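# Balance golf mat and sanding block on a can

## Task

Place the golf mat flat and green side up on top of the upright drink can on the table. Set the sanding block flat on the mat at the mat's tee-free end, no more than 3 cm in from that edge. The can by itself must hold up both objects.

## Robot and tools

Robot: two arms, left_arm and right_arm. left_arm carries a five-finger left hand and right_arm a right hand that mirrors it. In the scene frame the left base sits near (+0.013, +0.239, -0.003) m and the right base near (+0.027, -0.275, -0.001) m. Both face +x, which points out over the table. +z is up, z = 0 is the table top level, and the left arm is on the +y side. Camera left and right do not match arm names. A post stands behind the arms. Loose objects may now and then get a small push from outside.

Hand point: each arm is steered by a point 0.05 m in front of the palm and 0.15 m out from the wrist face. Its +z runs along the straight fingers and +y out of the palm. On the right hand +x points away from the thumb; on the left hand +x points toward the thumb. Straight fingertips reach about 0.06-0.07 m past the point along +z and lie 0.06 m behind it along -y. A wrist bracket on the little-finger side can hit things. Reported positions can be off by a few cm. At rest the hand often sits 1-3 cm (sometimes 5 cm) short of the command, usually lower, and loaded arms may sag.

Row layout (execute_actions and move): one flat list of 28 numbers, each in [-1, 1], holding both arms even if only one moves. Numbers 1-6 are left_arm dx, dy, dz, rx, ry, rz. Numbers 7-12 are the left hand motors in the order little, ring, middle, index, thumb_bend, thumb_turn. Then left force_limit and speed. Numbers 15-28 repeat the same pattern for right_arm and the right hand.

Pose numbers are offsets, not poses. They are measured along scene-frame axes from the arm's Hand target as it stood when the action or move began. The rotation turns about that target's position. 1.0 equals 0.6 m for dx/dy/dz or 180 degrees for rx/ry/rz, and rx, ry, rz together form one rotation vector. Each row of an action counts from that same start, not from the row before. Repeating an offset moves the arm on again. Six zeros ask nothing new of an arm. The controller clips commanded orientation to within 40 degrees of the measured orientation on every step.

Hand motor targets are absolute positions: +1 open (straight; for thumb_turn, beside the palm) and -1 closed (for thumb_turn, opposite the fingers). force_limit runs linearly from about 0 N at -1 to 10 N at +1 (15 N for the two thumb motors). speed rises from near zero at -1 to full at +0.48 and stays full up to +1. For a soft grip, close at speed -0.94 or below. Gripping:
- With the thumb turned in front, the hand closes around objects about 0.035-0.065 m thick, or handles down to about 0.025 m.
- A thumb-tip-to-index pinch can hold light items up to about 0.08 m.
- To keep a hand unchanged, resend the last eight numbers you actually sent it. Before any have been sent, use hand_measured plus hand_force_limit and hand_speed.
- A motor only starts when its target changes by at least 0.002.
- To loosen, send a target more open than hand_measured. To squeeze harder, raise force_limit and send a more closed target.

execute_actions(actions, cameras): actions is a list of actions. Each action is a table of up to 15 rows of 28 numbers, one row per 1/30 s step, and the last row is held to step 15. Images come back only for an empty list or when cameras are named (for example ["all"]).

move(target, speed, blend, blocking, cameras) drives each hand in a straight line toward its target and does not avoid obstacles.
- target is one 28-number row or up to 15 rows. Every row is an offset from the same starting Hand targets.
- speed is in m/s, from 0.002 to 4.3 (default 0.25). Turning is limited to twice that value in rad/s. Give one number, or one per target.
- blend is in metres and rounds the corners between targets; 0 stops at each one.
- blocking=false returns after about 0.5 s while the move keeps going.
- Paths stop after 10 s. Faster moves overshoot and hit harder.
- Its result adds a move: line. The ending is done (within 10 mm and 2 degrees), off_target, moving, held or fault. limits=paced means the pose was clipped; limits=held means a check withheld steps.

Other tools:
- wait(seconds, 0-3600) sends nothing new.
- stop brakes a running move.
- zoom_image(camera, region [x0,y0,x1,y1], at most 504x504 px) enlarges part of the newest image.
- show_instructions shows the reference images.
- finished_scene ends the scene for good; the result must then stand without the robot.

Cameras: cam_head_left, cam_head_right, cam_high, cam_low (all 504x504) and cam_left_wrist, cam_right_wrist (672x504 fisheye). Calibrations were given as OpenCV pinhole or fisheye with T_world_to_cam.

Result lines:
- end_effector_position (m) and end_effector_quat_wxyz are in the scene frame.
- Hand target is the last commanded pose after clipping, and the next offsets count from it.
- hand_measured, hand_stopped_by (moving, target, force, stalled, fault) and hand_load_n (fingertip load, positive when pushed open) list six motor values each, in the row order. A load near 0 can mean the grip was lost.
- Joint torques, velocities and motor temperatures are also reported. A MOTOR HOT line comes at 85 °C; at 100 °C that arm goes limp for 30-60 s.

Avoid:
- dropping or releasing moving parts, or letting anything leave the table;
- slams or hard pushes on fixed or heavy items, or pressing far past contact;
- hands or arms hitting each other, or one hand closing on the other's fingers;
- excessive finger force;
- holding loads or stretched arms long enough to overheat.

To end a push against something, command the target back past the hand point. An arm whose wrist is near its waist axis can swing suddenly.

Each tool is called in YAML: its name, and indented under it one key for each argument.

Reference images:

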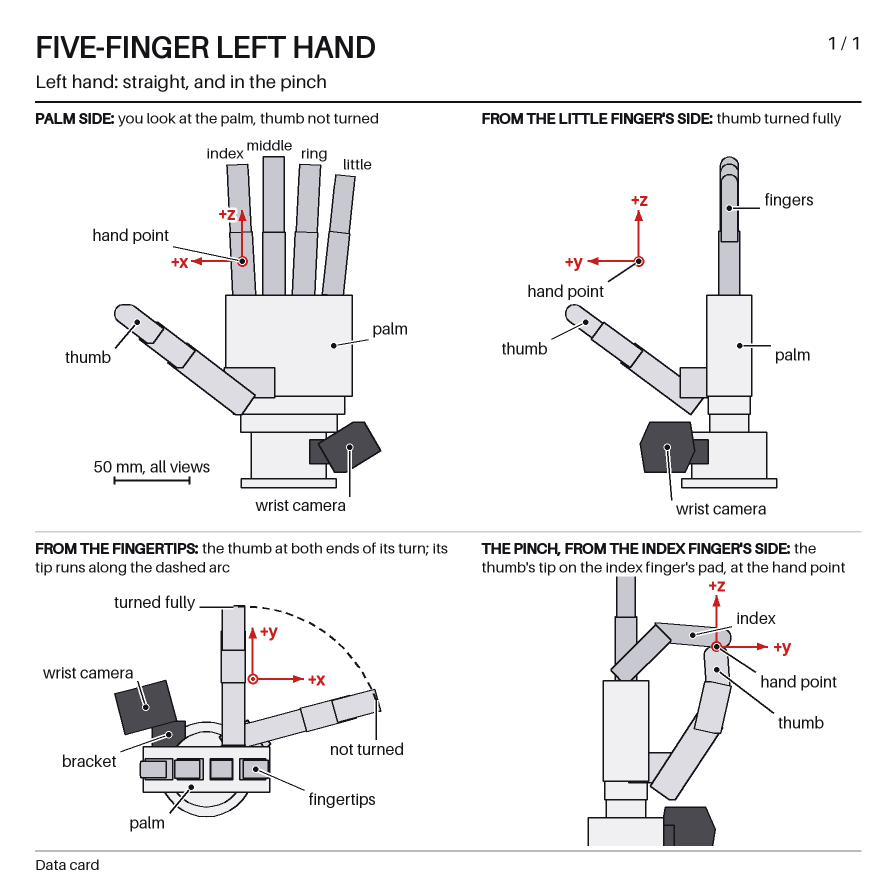

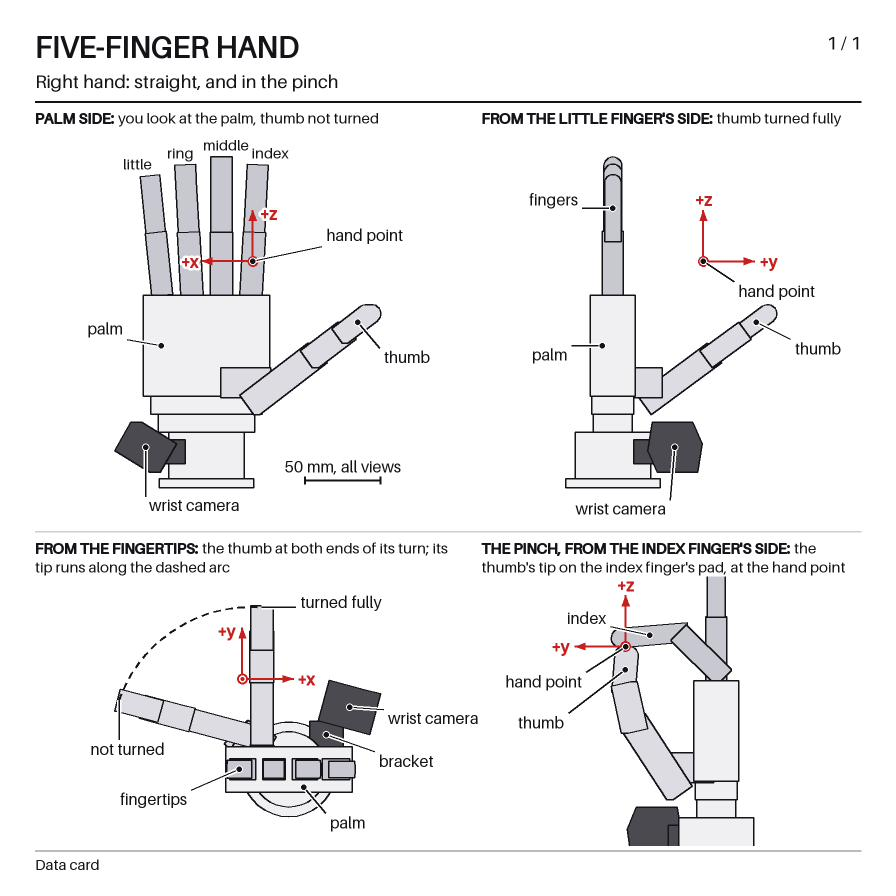

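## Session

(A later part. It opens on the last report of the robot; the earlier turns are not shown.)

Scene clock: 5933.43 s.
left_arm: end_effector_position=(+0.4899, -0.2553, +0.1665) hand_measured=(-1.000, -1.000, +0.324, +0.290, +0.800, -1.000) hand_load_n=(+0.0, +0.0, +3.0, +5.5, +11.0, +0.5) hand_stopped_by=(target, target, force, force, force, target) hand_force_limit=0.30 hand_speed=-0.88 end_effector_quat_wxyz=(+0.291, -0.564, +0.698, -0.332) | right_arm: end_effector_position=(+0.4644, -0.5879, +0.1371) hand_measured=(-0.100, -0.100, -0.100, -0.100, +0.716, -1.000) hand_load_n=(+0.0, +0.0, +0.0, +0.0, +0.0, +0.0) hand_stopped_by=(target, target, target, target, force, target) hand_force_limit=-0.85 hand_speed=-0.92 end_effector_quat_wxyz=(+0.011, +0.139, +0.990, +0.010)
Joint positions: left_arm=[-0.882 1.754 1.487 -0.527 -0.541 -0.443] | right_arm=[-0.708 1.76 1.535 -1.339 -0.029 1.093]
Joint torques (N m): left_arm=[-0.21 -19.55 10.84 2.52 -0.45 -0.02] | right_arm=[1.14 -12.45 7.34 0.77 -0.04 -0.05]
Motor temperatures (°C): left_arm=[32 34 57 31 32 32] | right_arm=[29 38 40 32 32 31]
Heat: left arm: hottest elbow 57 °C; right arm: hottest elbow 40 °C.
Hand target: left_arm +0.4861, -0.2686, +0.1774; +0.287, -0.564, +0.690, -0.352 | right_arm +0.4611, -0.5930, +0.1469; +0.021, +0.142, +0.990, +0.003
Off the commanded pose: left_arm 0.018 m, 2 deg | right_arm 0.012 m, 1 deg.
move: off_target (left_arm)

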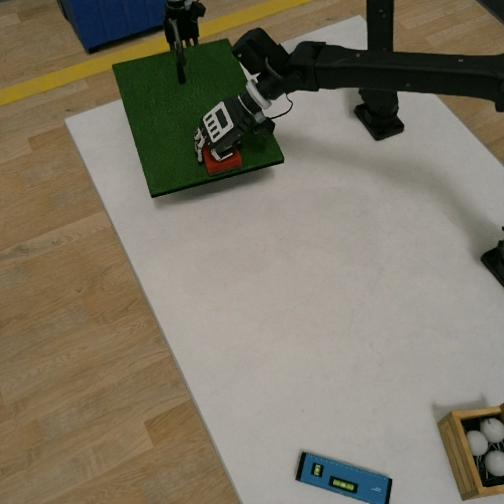

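move:
  target:
    - [0.0,0.0,-0.012,-0.0024,-0.0137,0,-1,-1,0.15,0.15,0.45,-1,0.3,-0.88,0,0,0,0,0,0,-0.1,-0.1,-0.1,-0.1,0.4,-1,-0.85,-0.92]
  speed: 0.03
  cameras: ["cam_high","cam_low"]

zoom_image:
  camera: "cam_high"
  region: [180, 90, 300, 210]

zoom_image:
  camera: "cam_low"
  region: [180, 130, 300, 230]

Scene clock: 5947.13 s.
left_arm: end_effector_position=(+0.4923, -0.2573, +0.1582) hand_measured=(-1.000, -1.000, +0.324, +0.290, +0.800, -1.000) hand_load_n=(+0.0, +0.0, +3.0, +5.0, +11.5, +0.0) hand_stopped_by=(target, target, force, force, force, target) hand_force_limit=0.30 hand_speed=-0.88 end_effector_quat_wxyz=(+0.302, -0.563, +0.687, -0.347) | right_arm: end_effector_position=(+0.4642, -0.5881, +0.1373) hand_measured=(-0.100, -0.100, -0.100, -0.100, +0.716, -1.000) hand_load_n=(+0.0, +0.5, +0.0, +0.0, +0.5, -0.5) hand_stopped_by=(target, target, target, target, force, target) hand_force_limit=-0.85 hand_speed=-0.92 end_effector_quat_wxyz=(+0.011, +0.139, +0.990, +0.010)
Joint positions: left_arm=[-0.889 1.754 1.444 -0.443 -0.569 -0.438] | right_arm=[-0.708 1.76 1.535 -1.339 -0.029 1.093]
Joint torques (N m): left_arm=[-0.15 -20.07 10.17 2.77 -0.39 0.12] | right_arm=[1.03 -13.04 7.56 0.55 -0.04 -0.03]
Motor temperatures (°C): left_arm=[32 34 55 31 32 32] | right_arm=[29 38 40 32 32 31]
Heat: left arm: hottest elbow 55 °C; right arm: hottest elbow 40 °C.
Hand target: left_arm +0.4862, -0.2686, +0.1703; +0.300, -0.557, +0.682, -0.366 | right_arm +0.4610, -0.5931, +0.1470; +0.021, +0.142, +0.990, +0.003
Off the commanded pose: left_arm 0.018 m, 2 deg | right_arm 0.011 m, 1 deg.
move: off_target (left_arm)

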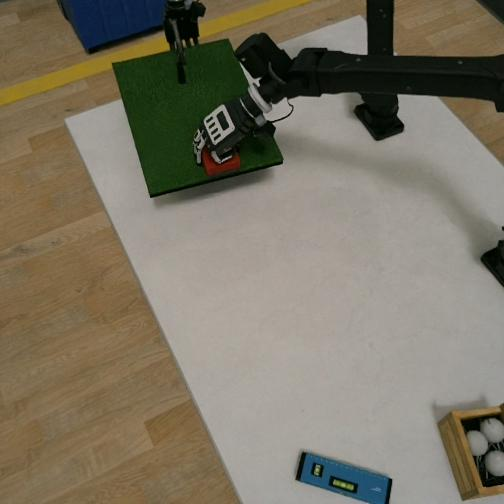

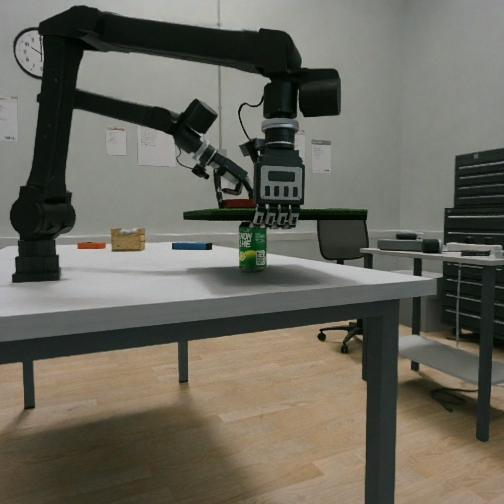

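Scaled by 4.200.

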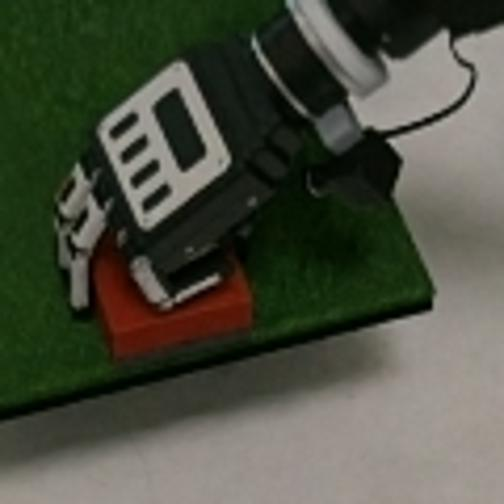

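Scaled by 4.200.

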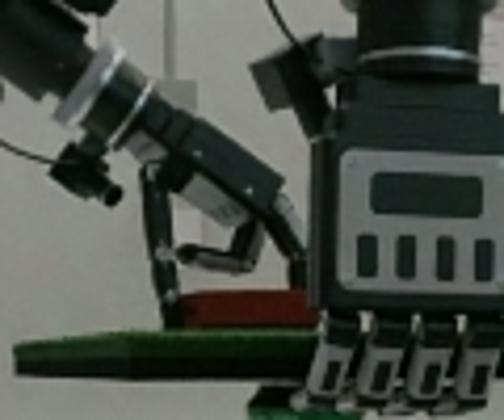

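move:
  target:
    - [0.0,0.0,0,0,0,0,-1,-1,0.6,0.6,1,-1,0.3,-0.85,0,0,0,0,0,0,-0.1,-0.1,-0.1,-0.1,0.4,-1,-0.85,-0.92]
  cameras: ["cam_high","cam_low","cam_left_wrist"]

zoom_image:
  camera: "cam_high"
  region: [180, 90, 300, 210]

zoom_image:
  camera: "cam_low"
  region: [160, 130, 380, 290]

Scene clock: 5967.53 s.
left_arm: end_effector_position=(+0.4930, -0.2601, +0.1651) hand_measured=(-1.000, -1.000, +0.600, +0.600, +1.000, -1.000) hand_load_n=(+0.0, +0.0, +0.0, +0.0, +0.0, +0.0) hand_stopped_by=(target, target, target, target, target, target) hand_force_limit=0.30 hand_speed=-0.85 end_effector_quat_wxyz=(+0.302, -0.562, +0.683, -0.356) | right_arm: end_effector_position=(+0.4642, -0.5881, +0.1382) hand_measured=(-0.100, -0.100, -0.100, -0.100, +0.716, -1.000) hand_load_n=(+0.0, +0.0, +0.5, +0.0, +0.5, -0.5) hand_stopped_by=(target, target, target, target, force, target) hand_force_limit=-0.85 hand_speed=-0.92 end_effector_quat_wxyz=(+0.012, +0.139, +0.990, +0.009)
Joint positions: left_arm=[-0.891 1.747 1.444 -0.43 -0.57 -0.437] | right_arm=[-0.708 1.758 1.535 -1.339 -0.029 1.093]
Joint torques (N m): left_arm=[-0.15 -19.37 10.22 2.13 -0.36 0.1] | right_arm=[0.85 -12.51 7.28 0.84 -0.08 -0.07]
Heat: left arm: hottest elbow 52 °C; right arm: hottest elbow 40 °C.
Hand target: left_arm +0.4862, -0.2686, +0.1703; +0.300, -0.557, +0.682, -0.366 | right_arm +0.4611, -0.5930, +0.1470; +0.021, +0.142, +0.990, +0.003
Off the commanded pose: left_arm 0.012 m, 1 deg | right_arm 0.011 m, 1 deg.
move: done
cam_left_wrist: T_world_to_cam=[[0.46418, -0.38273, 0.79879, -0.46192], [-0.73353, -0.67158, 0.10447, 0.16235], [0.49646, -0.63443, -0.59247, -0.19778]] pos_world=[0.43169, -0.19323, 0.23484]

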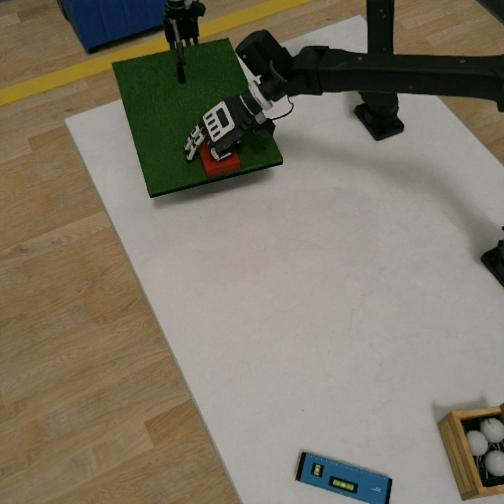

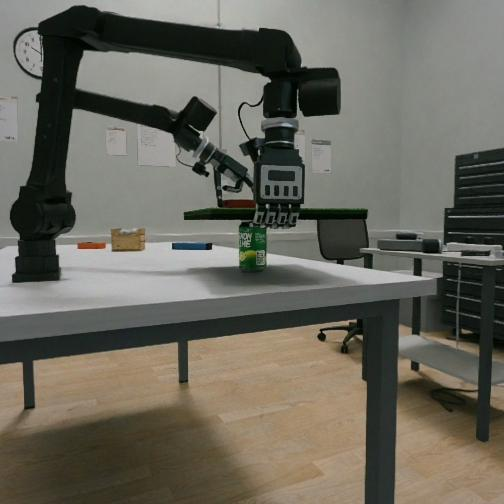

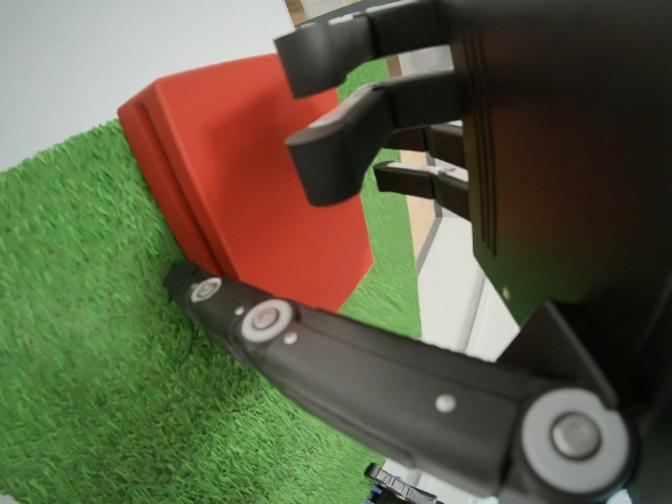

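Scaled by 4.200.

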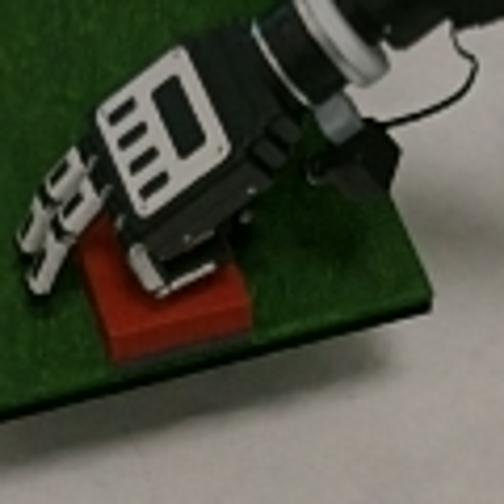

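Scaled by 2.291.

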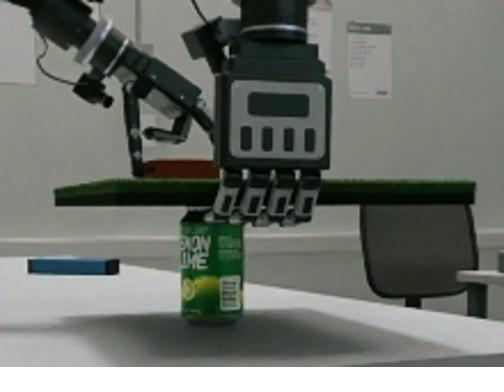

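move:
  target:
    - [0.0,0.0,0,0,0,0,-1,-1,0.95,0.95,1,-1,0.3,-0.5,0,0,0,0,0,0,-0.1,-0.1,-0.1,-0.1,0.4,-1,-0.85,-0.92]
    - [0.0,0.0,0.07,-0.0077,-0.0438,0,-1,-1,0.95,0.95,1,-1,0.3,-0.5,0,0,0,0,0,0,-0.1,-0.1,-0.1,-0.1,0.4,-1,-0.85,-0.92]
    - [0.0,0.0,0.18,-0.0077,-0.0438,0,-1,-1,0.95,0.95,1,-1,0.3,-0.5,0,0,0,0,0,0,-0.1,-0.1,-0.1,-0.1,0.4,-1,-0.85,-0.92]
  speed: 0.08
  blend: [0, 0.01, 0]
  cameras: ["cam_high","cam_low","cam_head_left","cam_head_right"]

zoom_image:
  camera: "cam_high"
  region: [100, 20, 300, 220]

zoom_image:
  camera: "cam_low"
  region: [160, 130, 380, 290]

Scene clock: 6004.43 s.
left_arm: end_effector_position=(+0.4884, -0.2528, +0.2529) hand_measured=(-1.000, -1.000, +0.950, +0.950, +1.000, -1.000) hand_load_n=(+0.0, +0.0, +0.0, +0.0, +0.0, +0.0) hand_stopped_by=(target, target, target, target, target, target) hand_force_limit=0.30 hand_speed=-0.50 end_effector_quat_wxyz=(+0.341, -0.542, +0.658, -0.395) | right_arm: end_effector_position=(+0.4642, -0.5881, +0.1382) hand_measured=(-0.100, -0.100, -0.100, -0.100, +0.716, -1.000) hand_load_n=(+0.0, +0.0, +0.0, +0.0, +0.5, -0.5) hand_stopped_by=(target, target, target, target, force, target) hand_force_limit=-0.85 hand_speed=-0.92 end_effector_quat_wxyz=(+0.012, +0.139, +0.990, +0.009)
Joint positions: left_arm=[-0.915 1.638 1.472 -0.44 -0.647 -0.373] | right_arm=[-0.708 1.758 1.535 -1.339 -0.029 1.093]
Joint torques (N m): left_arm=[-0.21 -17.55 14.82 1.03 -0.34 0.2] | right_arm=[0.79 -12.63 7.43 0.58 -0.06 0]
Motor temperatures (°C): left_arm=[32 35 49 31 32 32] | right_arm=[29 39 40 32 32 31]
Heat: left arm: hottest elbow 49 °C; right arm: hottest elbow 40 °C.
Hand target: left_arm +0.4861, -0.2686, +0.2784; +0.340, -0.534, +0.655, -0.412 | right_arm +0.4611, -0.5930, +0.1470; +0.021, +0.142, +0.990, +0.003
Off the commanded pose: left_arm 0.030 m, 2 deg | right_arm 0.011 m, 1 deg.
move: off_target (left_arm)
Images, in order (width x height): cam_head_left 504x504, cam_head_right 504x504, cam_high 504x504, cam_low 504x504.

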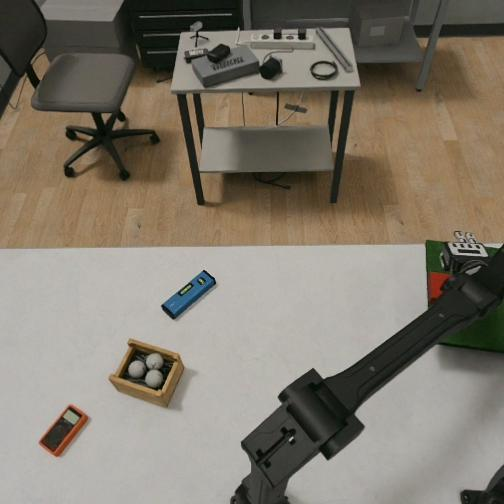

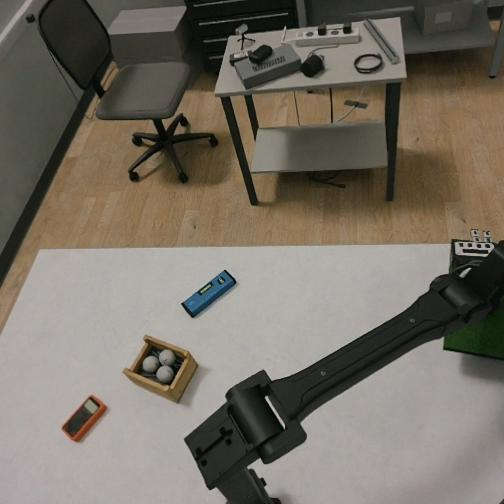

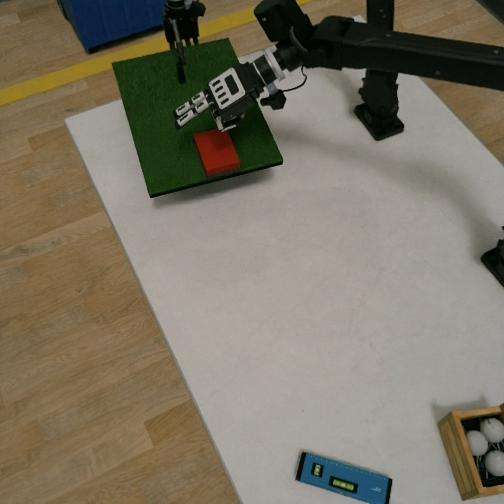

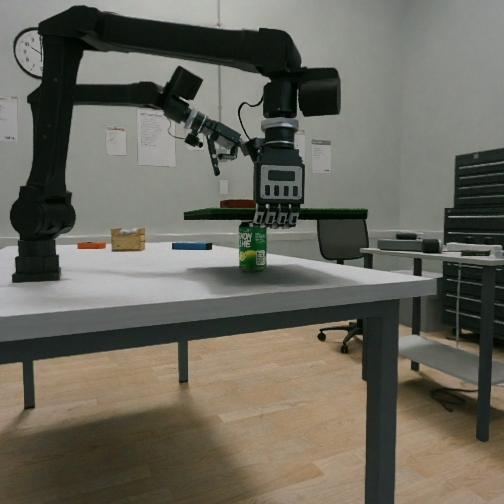

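Scaled by 2.520.

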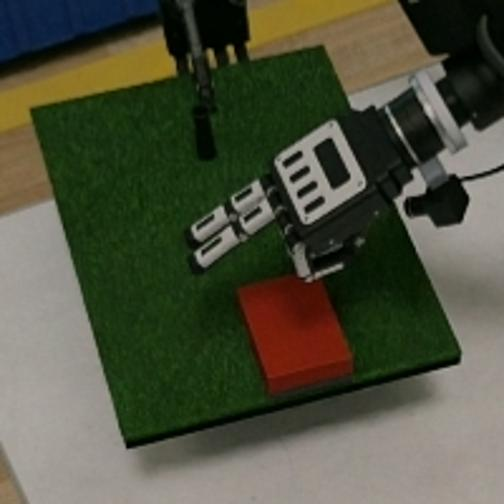

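Scaled by 2.291.

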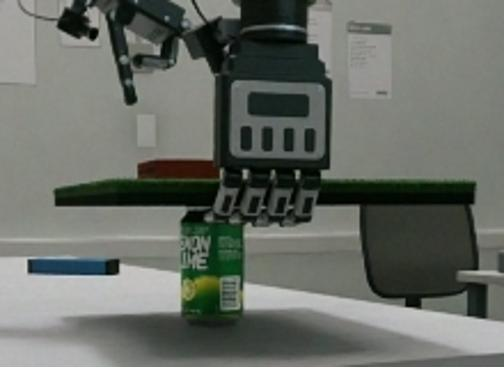

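move:
  target:
    - [0.023,0.217,0.1,0,0,0,-1,-1,0.95,0.95,1,-1,0.3,-0.5,0,0,0,0,0,0,-0.1,-0.1,-0.1,-0.1,0.4,-1,-0.85,-0.92]
    - [0.123,0.348,0.07,-0.1058,0.1609,0.2064,-1,-1,0.95,0.95,1,-1,0.3,-0.5,0,0,0,0,0,0,-0.1,-0.1,-0.1,-0.1,0.4,-1,-0.85,-0.92]
    - [0.158,0.298,-0.02,-0.2115,0.3218,0.4128,-1,-1,0.95,0.95,1,-1,0.3,-0.5,0,0,0,0,0,0,-0.1,-0.1,-0.1,-0.1,0.4,-1,-0.85,-0.92]
  speed: 0.15
  blend: [0.03, 0.04, 0]
  cameras: ["cam_high","cam_low","cam_head_right"]

Scene clock: 6062.77 s.
left_arm: end_effector_position=(+0.5661, -0.0943, +0.2674) hand_measured=(-1.000, -1.000, +0.950, +0.950, +1.000, -1.000) hand_load_n=(+0.0, +0.0, +0.0, +0.0, +0.0, +0.0) hand_stopped_by=(target, target, target, target, target, target) hand_force_limit=0.30 hand_speed=-0.50 end_effector_quat_wxyz=(+0.002, +0.987, -0.155, +0.037) | right_arm: end_effector_position=(+0.4642, -0.5881, +0.1382) hand_measured=(-0.100, -0.100, -0.100, -0.100, +0.716, -1.000) hand_load_n=(+0.0, +0.5, +0.0, +0.0, +0.5, -0.5) hand_stopped_by=(target, target, target, target, force, target) hand_force_limit=-0.85 hand_speed=-0.92 end_effector_quat_wxyz=(+0.012, +0.139, +0.990, +0.009)
Joint positions: left_arm=[-0.463 1.903 2.086 -1.682 -0.019 -1.721] | right_arm=[-0.708 1.758 1.535 -1.339 -0.029 1.093]
Joint torques (N m): left_arm=[2.55 -17.49 12.83 -0.13 0.05 -0.02] | right_arm=[0.38 -12.63 7.35 0.57 -0.11 -0.01]
Heat: left arm: hottest elbow 52 °C; right arm: hottest elbow 40 °C.
Hand target: left_arm +0.5809, -0.0899, +0.2662; -0.004, +0.990, -0.142, +0.022 | right_arm +0.4611, -0.5930, +0.1470; +0.021, +0.142, +0.990, +0.003
Off the commanded pose: left_arm 0.016 m, 2 deg | right_arm 0.011 m, 1 deg.
joint sent to its limit (left arm) — joint 4 (wrist pitch), lower limit. The joint targets still meet the commanded pose.
move: off_target (left_arm)
Images, in order (width x height): cam_head_right 504x504, cam_high 504x504, cam_low 504x504.

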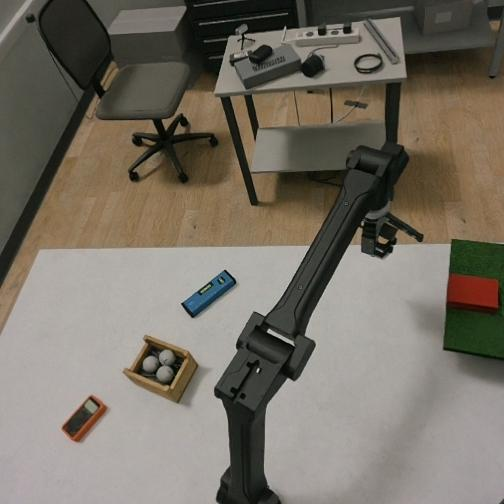

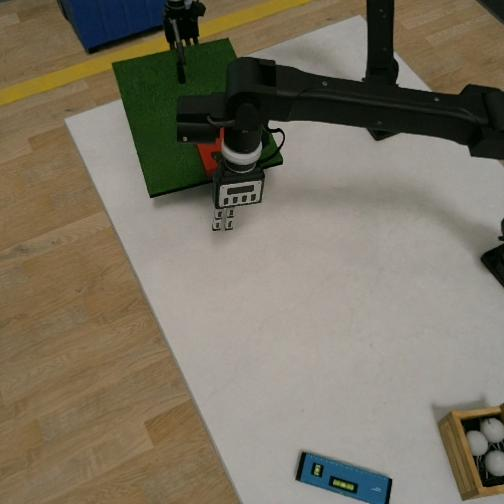

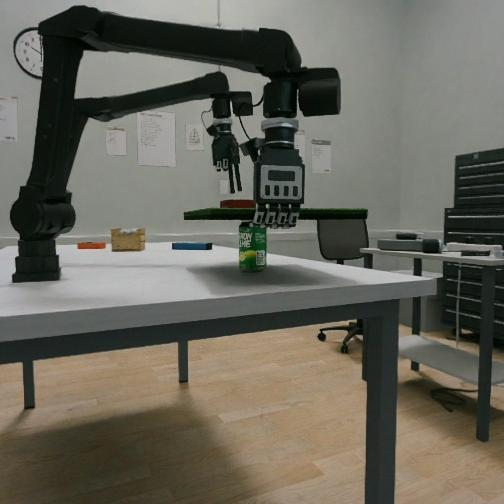

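zoom_image:
  camera: "cam_head_right"
  region: [404, 220, 504, 370]

move:
  target:
    - [0,0,0,0,0,0,-0.1,-0.1,-0.1,-0.1,1,1,0,-0.2,0,0,0,0,0,0,-0.1,-0.1,-0.1,-0.1,0.4,-1,-0.85,-0.92]
    - [0,-0.03,-0.18,0,0,0,-0.1,-0.1,-0.1,-0.1,1,1,0,-0.6,0,0,0,0,0,0,-0.1,-0.1,-0.1,-0.1,0.4,-1,-0.85,-0.92]
  speed: 0.08
  cameras: ["cam_high","cam_low","cam_left_wrist"]

Scaled by 3.360.

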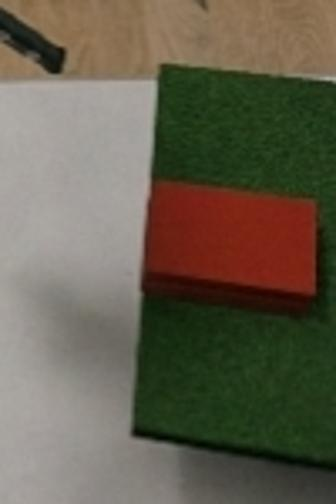

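Scene clock: 6075.30 s.
left_arm: end_effector_position=(+0.5826, -0.1014, +0.1791) hand_measured=(-0.100, -0.100, -0.100, -0.100, +1.000, +1.000) hand_load_n=(+0.0, +0.0, +0.0, +0.0, +0.0, +0.0) hand_stopped_by=(target, target, target, target, target, target) hand_force_limit=0.00 hand_speed=-0.60 end_effector_quat_wxyz=(+0.001, +0.989, -0.142, +0.034) | right_arm: end_effector_position=(+0.4642, -0.5881, +0.1382) hand_measured=(-0.100, -0.100, -0.100, -0.100, +0.716, -1.000) hand_load_n=(+0.0, +0.5, +0.0, +0.0, +0.5, -0.5) hand_stopped_by=(target, target, target, target, force, target) hand_force_limit=-0.85 hand_speed=-0.92 end_effector_quat_wxyz=(+0.012, +0.139, +0.990, +0.009)
Joint positions: left_arm=[-0.463 1.939 1.91 -1.476 -0.019 -1.747] | right_arm=[-0.708 1.758 1.535 -1.339 -0.029 1.093]
Joint torques (N m): left_arm=[0.38 -18.61 9.01 0.81 -0.11 0] | right_arm=[1.26 -12.81 7.28 0.88 -0.1 0]
Heat: left arm: hottest elbow 53 °C; right arm: hottest elbow 40 °C.
Hand target: left_arm +0.5809, -0.1080, +0.1582; -0.003, +0.990, -0.142, +0.022 | right_arm +0.4611, -0.5930, +0.1470; +0.021, +0.142, +0.990, +0.003
Off the commanded pose: left_arm 0.022 m, 1 deg | right_arm 0.011 m, 1 deg.
move: off_target (left_arm); target 2's new numbers were sent with left_arm's hand 0.022 m and 1 deg from that target
cam_left_wrist: T_world_to_cam=[[0.53586, 0.84324, 0.04243, -0.23591], [0.65603, -0.44747, 0.60778, -0.54385], [0.53149, -0.29785, -0.79297, -0.08364]] pos_world=[0.52765, -0.06934, 0.27422]

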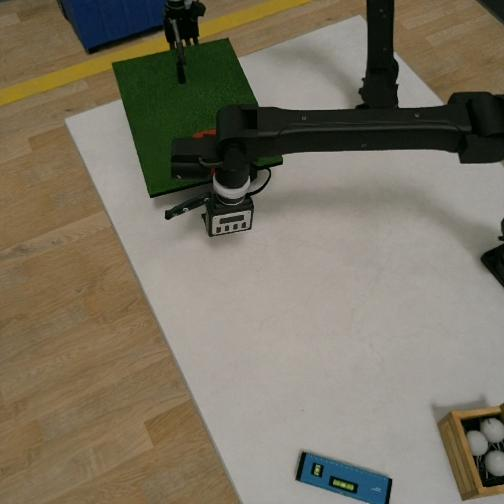

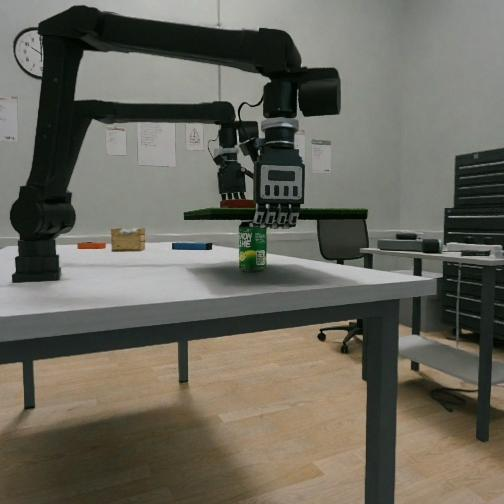

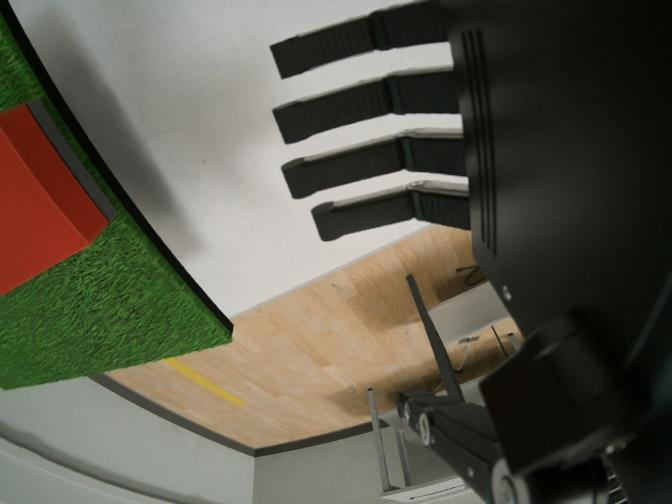

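move:
  target:
    - [0,-0.02,-0.09,0,0,0,-0.1,-0.1,-0.1,-0.1,1,1,0,-0.6,0,0,0,0,0,0,-0.1,-0.1,-0.1,-0.1,0.4,-1,-0.85,-0.92]
  speed: 0.08
  cameras: ["cam_low"]

Scene clock: 6089.53 s.
left_arm: end_effector_position=(+0.5858, -0.1114, +0.1252) hand_measured=(-0.100, -0.100, -0.100, -0.100, +1.000, +1.000) hand_load_n=(+0.0, +0.0, +0.0, +0.0, +0.0, +0.0) hand_stopped_by=(target, target, target, target, target, target) hand_force_limit=0.00 hand_speed=-0.60 end_effector_quat_wxyz=(+0.001, +0.990, -0.139, +0.034) | right_arm: end_effector_position=(+0.4642, -0.5881, +0.1382) hand_measured=(-0.100, -0.100, -0.100, -0.100, +0.716, -1.000) hand_load_n=(+0.0, +0.0, +0.0, +0.0, +0.5, -0.5) hand_stopped_by=(target, target, target, target, force, target) hand_force_limit=-0.85 hand_speed=-0.92 end_effector_quat_wxyz=(+0.012, +0.139, +0.990, +0.009)
Joint positions: left_arm=[-0.476 1.975 1.823 -1.354 -0.02 -1.764] | right_arm=[-0.708 1.758 1.535 -1.339 -0.029 1.093]
Joint torques (N m): left_arm=[0.03 -18.61 8.9 0.83 -0.1 -0.01] | right_arm=[0.97 -12.28 7.3 0.34 -0.03 -0.03]
Heat: left arm: hottest elbow 51 °C; right arm: hottest elbow 40 °C.
Hand target: left_arm +0.5809, -0.1200, +0.1042; -0.003, +0.990, -0.142, +0.022 | right_arm +0.4611, -0.5930, +0.1470; +0.021, +0.142, +0.990, +0.003
Off the commanded pose: left_arm 0.023 m, 1 deg | right_arm 0.011 m, 1 deg.
move: off_target (left_arm)

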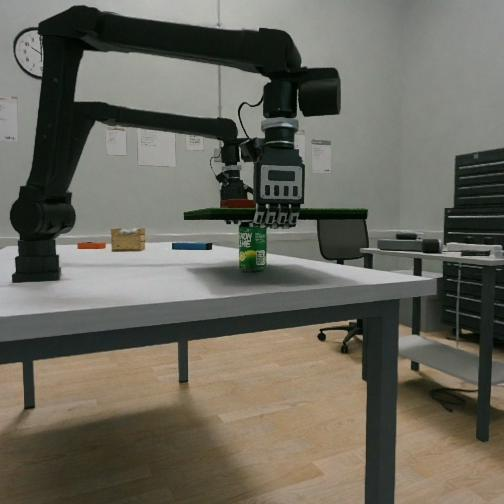

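move:
  target:
    - [0,0,-0.035,0,0,0,-0.1,-0.1,-0.1,-0.1,1,1,0,-0.6,0,0,0,0,0,0,-0.1,-0.1,-0.1,-0.1,0.4,-1,-0.85,-0.92]
    - [-0.01,-0.12,-0.035,0,0,0,-0.1,-0.1,-0.1,-0.1,1,1,0,-0.6,0,0,0,0,0,0,-0.1,-0.1,-0.1,-0.1,0.4,-1,-0.85,-0.92]
  speed: 0.06
  cameras: ["cam_low","cam_high","cam_left_wrist"]

zoom_image:
  camera: "cam_low"
  region: [160, 130, 380, 290]

Scene clock: 6101.60 s.
left_arm: end_effector_position=(+0.5682, -0.1782, +0.0841) hand_measured=(-0.100, -0.100, -0.100, -0.100, +1.000, +1.000) hand_load_n=(+0.0, +0.0, +0.0, +0.0, +0.0, +0.0) hand_stopped_by=(target, target, target, target, target, target) hand_force_limit=0.00 hand_speed=-0.60 end_effector_quat_wxyz=(-0.004, +0.990, -0.141, +0.019) | right_arm: end_effector_position=(+0.4642, -0.5881, +0.1382) hand_measured=(-0.100, -0.100, -0.100, -0.100, +0.716, -1.000) hand_load_n=(+0.0, +0.0, +0.0, +0.0, +0.5, -0.5) hand_stopped_by=(target, target, target, target, force, target) hand_force_limit=-0.85 hand_speed=-0.92 end_effector_quat_wxyz=(+0.012, +0.139, +0.990, +0.009)
Joint positions: left_arm=[-0.581 2.072 1.874 -1.342 -0.023 -1.866] | right_arm=[-0.708 1.758 1.535 -1.339 -0.029 1.093]
Joint torques (N m): left_arm=[0.32 -19.84 13.42 -0.21 -0.11 0.03] | right_arm=[1.44 -12.69 7.38 0.4 -0.03 0.01]
Heat: left arm: hottest elbow 51 °C; right arm: hottest elbow 40 °C.
Hand target: left_arm +0.5750, -0.1919, +0.0832; -0.003, +0.990, -0.142, +0.022 | right_arm +0.4611, -0.5930, +0.1470; +0.021, +0.142, +0.990, +0.003
Off the commanded pose: left_arm 0.015 m, 0 deg | right_arm 0.011 m, 1 deg.
move: off_target (left_arm)
cam_left_wrist: T_world_to_cam=[[0.53603, 0.84328, 0.03947, -0.15927], [0.67345, -0.45534, 0.58235, -0.52026], [0.50906, -0.28558, -0.81198, -0.15772]] pos_world=[0.51603, -0.14763, 0.18119]
Images, in order (width x height): cam_high 504x504, cam_low 504x504, cam_left_wrist 672x504.

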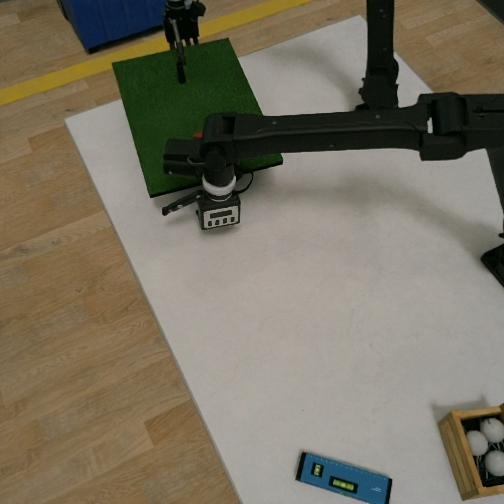

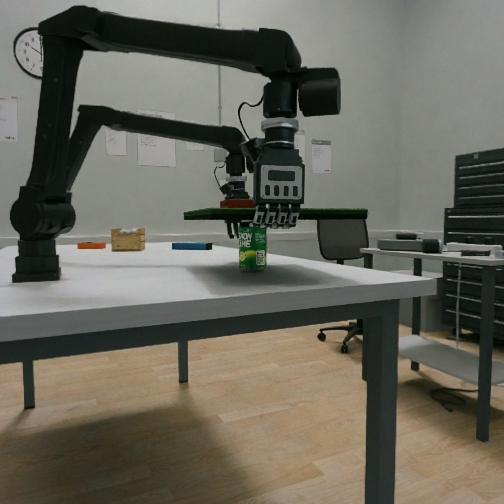

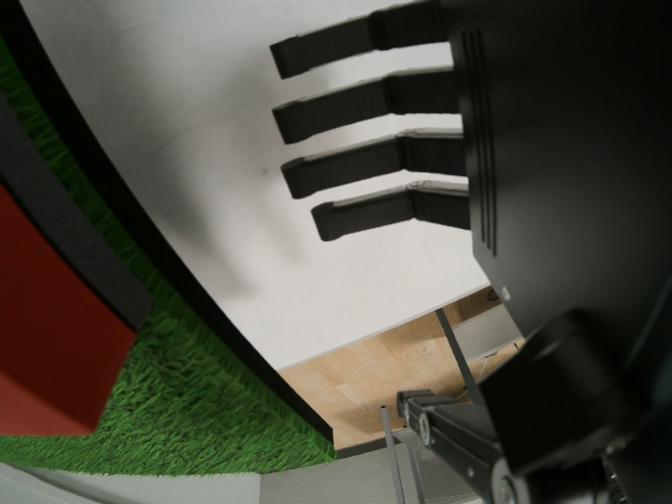

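Scaled by 2.291.

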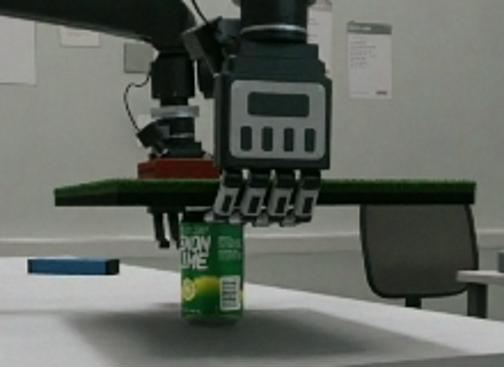

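move:
  target:
    - [0.0,-0.1,0.02,0,0,0,-0.1,-0.1,-0.1,-0.1,1,1,0,-0.6,0,0,0,0,0,0,-0.1,-0.1,-0.1,-0.1,0.4,-1,-0.85,-0.92]
  speed: 0.05
  cameras: ["cam_low","cam_high","cam_left_wrist"]

zoom_image:
  camera: "cam_low"
  region: [160, 130, 380, 290]

Scene clock: 6126.33 s.
left_arm: end_effector_position=(+0.5750, -0.2300, +0.0960) hand_measured=(-0.100, -0.100, -0.100, -0.100, +1.000, +1.000) hand_load_n=(+0.0, +0.5, +0.0, +0.0, -1.0, +0.0) hand_stopped_by=(target, target, target, target, target, target) hand_force_limit=0.00 hand_speed=-0.60 end_effector_quat_wxyz=(-0.006, +0.991, -0.132, +0.017) | right_arm: end_effector_position=(+0.4639, -0.5880, +0.1382) hand_measured=(-0.100, -0.100, -0.100, -0.100, +0.716, -1.000) hand_load_n=(+0.0, +0.0, +0.0, +0.0, +0.5, -1.5) hand_stopped_by=(target, target, target, target, force, target) hand_force_limit=-0.85 hand_speed=-0.92 end_effector_quat_wxyz=(+0.012, +0.137, +0.990, +0.009)
Joint positions: left_arm=[-0.642 2.178 2.084 -1.453 -0.028 -1.945] | right_arm=[-0.708 1.758 1.535 -1.339 -0.029 1.088]
Joint torques (N m): left_arm=[-0.67 -21.25 13.93 -0.1 -0.05 0.06] | right_arm=[0.79 -12.45 7.25 0.46 -0.09 0.02]
Heat: left arm: hottest elbow 51 °C; right arm: hottest elbow 40 °C.
Hand target: left_arm +0.5750, -0.2519, +0.0953; -0.003, +0.990, -0.142, +0.022 | right_arm +0.4611, -0.5929, +0.1470; +0.021, +0.142, +0.990, +0.003
Off the commanded pose: left_arm 0.022 m, 1 deg | right_arm 0.010 m, 1 deg.
move: off_target (left_arm)
cam_left_wrist: T_world_to_cam=[[0.52083, 0.8526, 0.04254, -0.10903], [0.68312, -0.44614, 0.57819, -0.5584], [0.51194, -0.27208, -0.81479, -0.16447]] pos_world=[0.52244, -0.20092, 0.19349]
Images, in order (width x height): cam_high 504x504, cam_low 504x504, cam_left_wrist 672x504.

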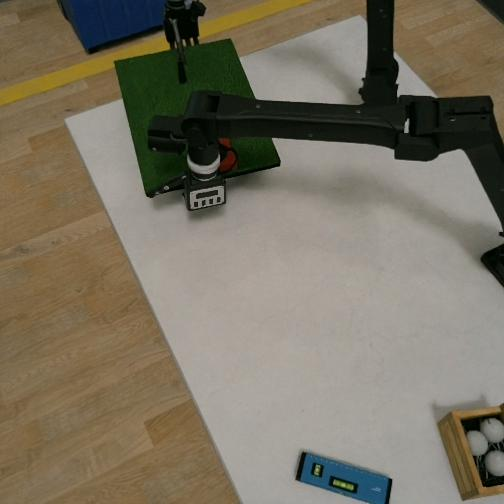

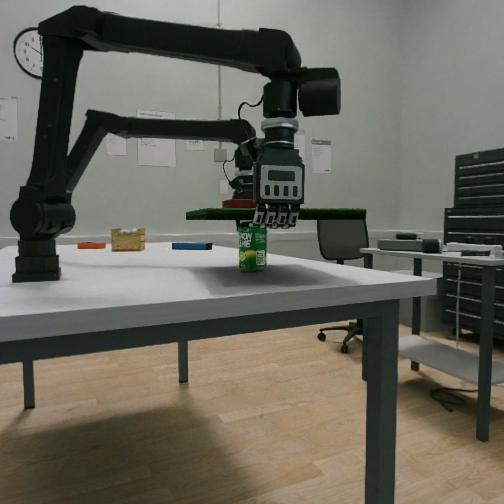

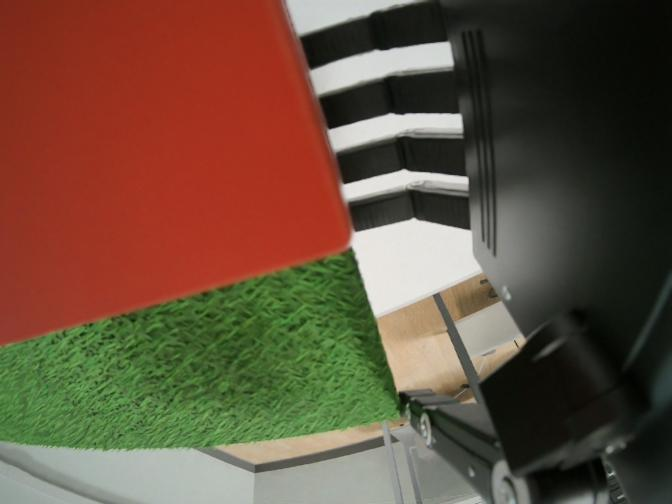

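Scaled by 2.291.

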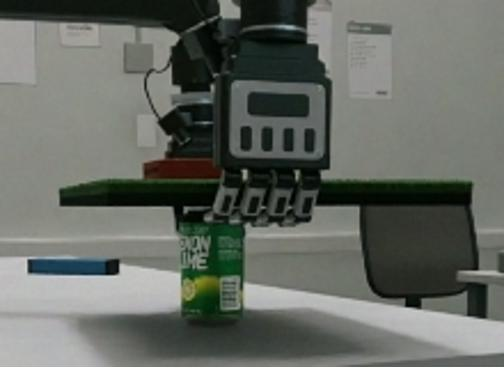

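move:
  target:
    - [0.0,0.09,0.0,0,0,0,-0.1,-0.1,-0.1,-0.1,1,1,0,-0.6,0,0,0,0,0,0,-0.1,-0.1,-0.1,-0.1,0.4,-1,-0.85,-0.92]
  speed: 0.05
  cameras: ["cam_low","cam_high","cam_left_wrist"]

zoom_image:
  camera: "cam_high"
  region: [100, 20, 300, 220]

zoom_image:
  camera: "cam_low"
  region: [160, 130, 380, 290]

Scene clock: 6145.67 s.
left_arm: end_effector_position=(+0.5710, -0.2061, +0.0959) hand_measured=(-0.100, -0.100, -0.100, -0.100, +1.000, +1.000) hand_load_n=(+0.0, +0.0, +0.0, +0.0, -0.5, +0.0) hand_stopped_by=(target, target, target, target, target, target) hand_force_limit=0.00 hand_speed=-0.60 end_effector_quat_wxyz=(-0.005, +0.989, -0.143, +0.021) | right_arm: end_effector_position=(+0.4639, -0.5880, +0.1382) hand_measured=(-0.100, -0.100, -0.100, -0.100, +0.716, -1.000) hand_load_n=(+0.0, +0.0, +0.0, +0.0, +0.5, -0.5) hand_stopped_by=(target, target, target, target, force, target) hand_force_limit=-0.85 hand_speed=-0.92 end_effector_quat_wxyz=(+0.012, +0.137, +0.990, +0.009)
Joint positions: left_arm=[-0.615 2.118 1.982 -1.402 -0.028 -1.896] | right_arm=[-0.708 1.758 1.535 -1.339 -0.029 1.088]
Joint torques (N m): left_arm=[2.49 -23.88 8.65 0.77 0.03 0.21] | right_arm=[0.97 -13.39 7.27 0.54 -0.07 0.02]
Heat: left arm: hottest elbow 51 °C; right arm: hottest elbow 40 °C.
Hand target: left_arm +0.5748, -0.1980, +0.0952; -0.003, +0.990, -0.142, +0.022 | right_arm +0.4611, -0.5929, +0.1470; +0.021, +0.142, +0.990, +0.003
Off the commanded pose: left_arm 0.009 m, 0 deg | right_arm 0.010 m, 1 deg.
move: done
cam_left_wrist: T_world_to_cam=[[0.53951, 0.84086, 0.04343, -0.14056], [0.66882, -0.45932, 0.58455, -0.54001], [0.51147, -0.28632, -0.81019, -0.15919]] pos_world=[0.51843, -0.17543, 0.19279]
Images, in order (width x height): cam_high 504x504, cam_low 504x504, cam_left_wrist 672x504.

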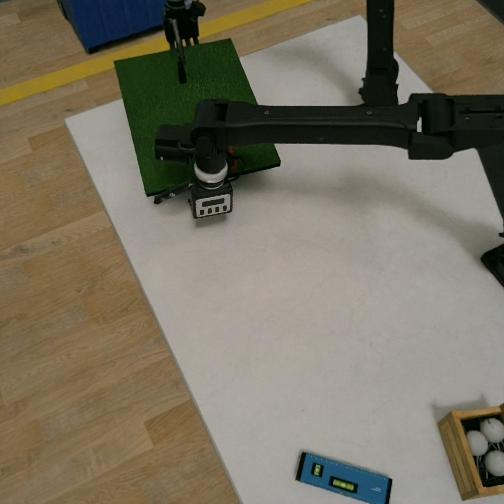

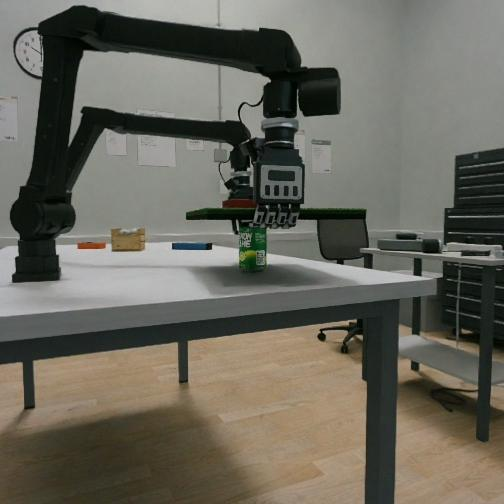

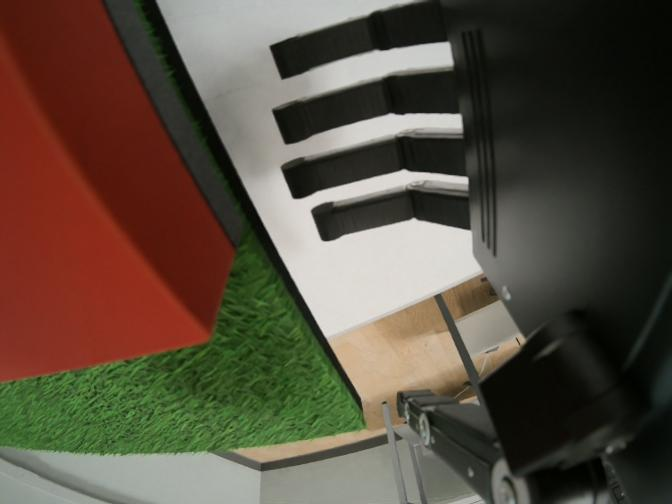

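Scaled by 2.520.

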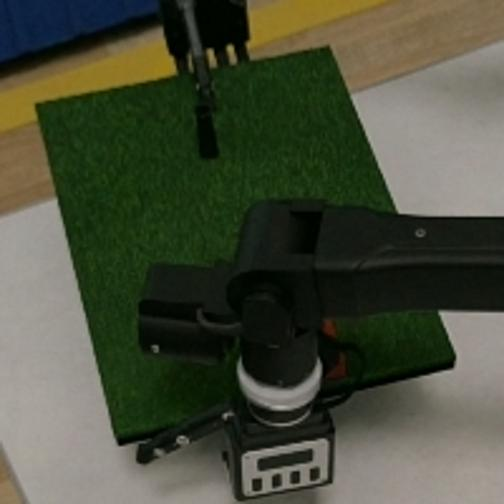

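Scaled by 2.291.

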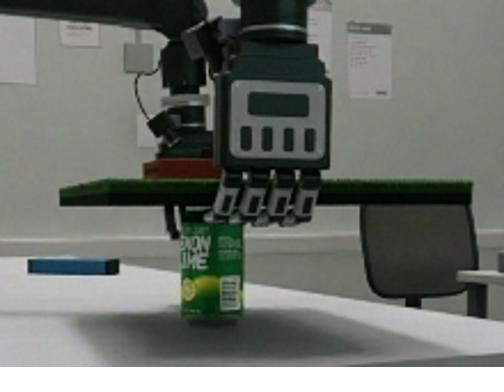

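move:
  target:
    - [0.0,0.02,0.09,0,0,0,-0.1,-0.1,-0.1,-0.1,1,1,0,-0.6,0,0,0,0,0,0,-0.1,-0.1,-0.1,-0.1,0.4,-1,-0.85,-0.92]
  speed: 0.05
  cameras: ["cam_low"]

Scene clock: 6162.17 s.
left_arm: end_effector_position=(+0.5589, -0.1882, +0.1259) hand_measured=(-0.100, -0.100, -0.100, -0.100, +1.000, +1.000) hand_load_n=(+0.0, +0.0, +0.0, +0.0, +0.0, +0.5) hand_stopped_by=(target, target, target, target, target, target) hand_force_limit=0.00 hand_speed=-0.60 end_effector_quat_wxyz=(-0.013, +0.989, -0.145, +0.004) | right_arm: end_effector_position=(+0.4639, -0.5880, +0.1382) hand_measured=(-0.100, -0.100, -0.100, -0.100, +0.716, -1.000) hand_load_n=(+0.0, +0.0, +0.0, +0.0, +0.5, -0.5) hand_stopped_by=(target, target, target, target, force, target) hand_force_limit=-0.85 hand_speed=-0.92 end_effector_quat_wxyz=(+0.012, +0.137, +0.990, +0.009)
Joint positions: left_arm=[-0.603 2.076 1.996 -1.495 -0.028 -1.88] | right_arm=[-0.708 1.758 1.535 -1.339 -0.029 1.088]
Joint torques (N m): left_arm=[2.73 -22.89 13.45 -0.29 0.02 0.2] | right_arm=[1.08 -13.16 7.28 0.61 -0.08 0.05]
Heat: left arm: hottest elbow 50 °C; right arm: hottest elbow 40 °C.
Hand target: left_arm +0.5750, -0.1858, +0.1493; -0.004, +0.990, -0.142, +0.022 | right_arm +0.4611, -0.5929, +0.1470; +0.021, +0.142, +0.990, +0.003
Off the commanded pose: left_arm 0.028 m, 2 deg | right_arm 0.010 m, 1 deg.
move: off_target (left_arm)

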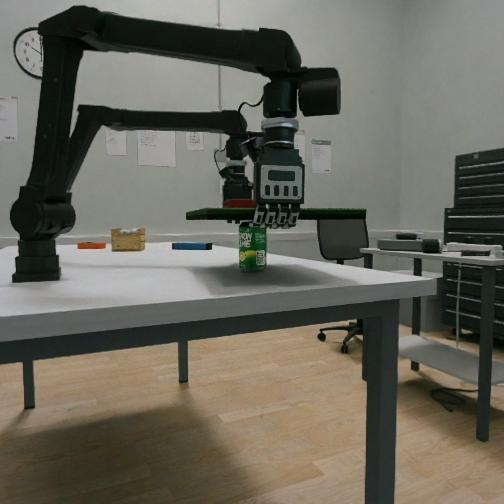

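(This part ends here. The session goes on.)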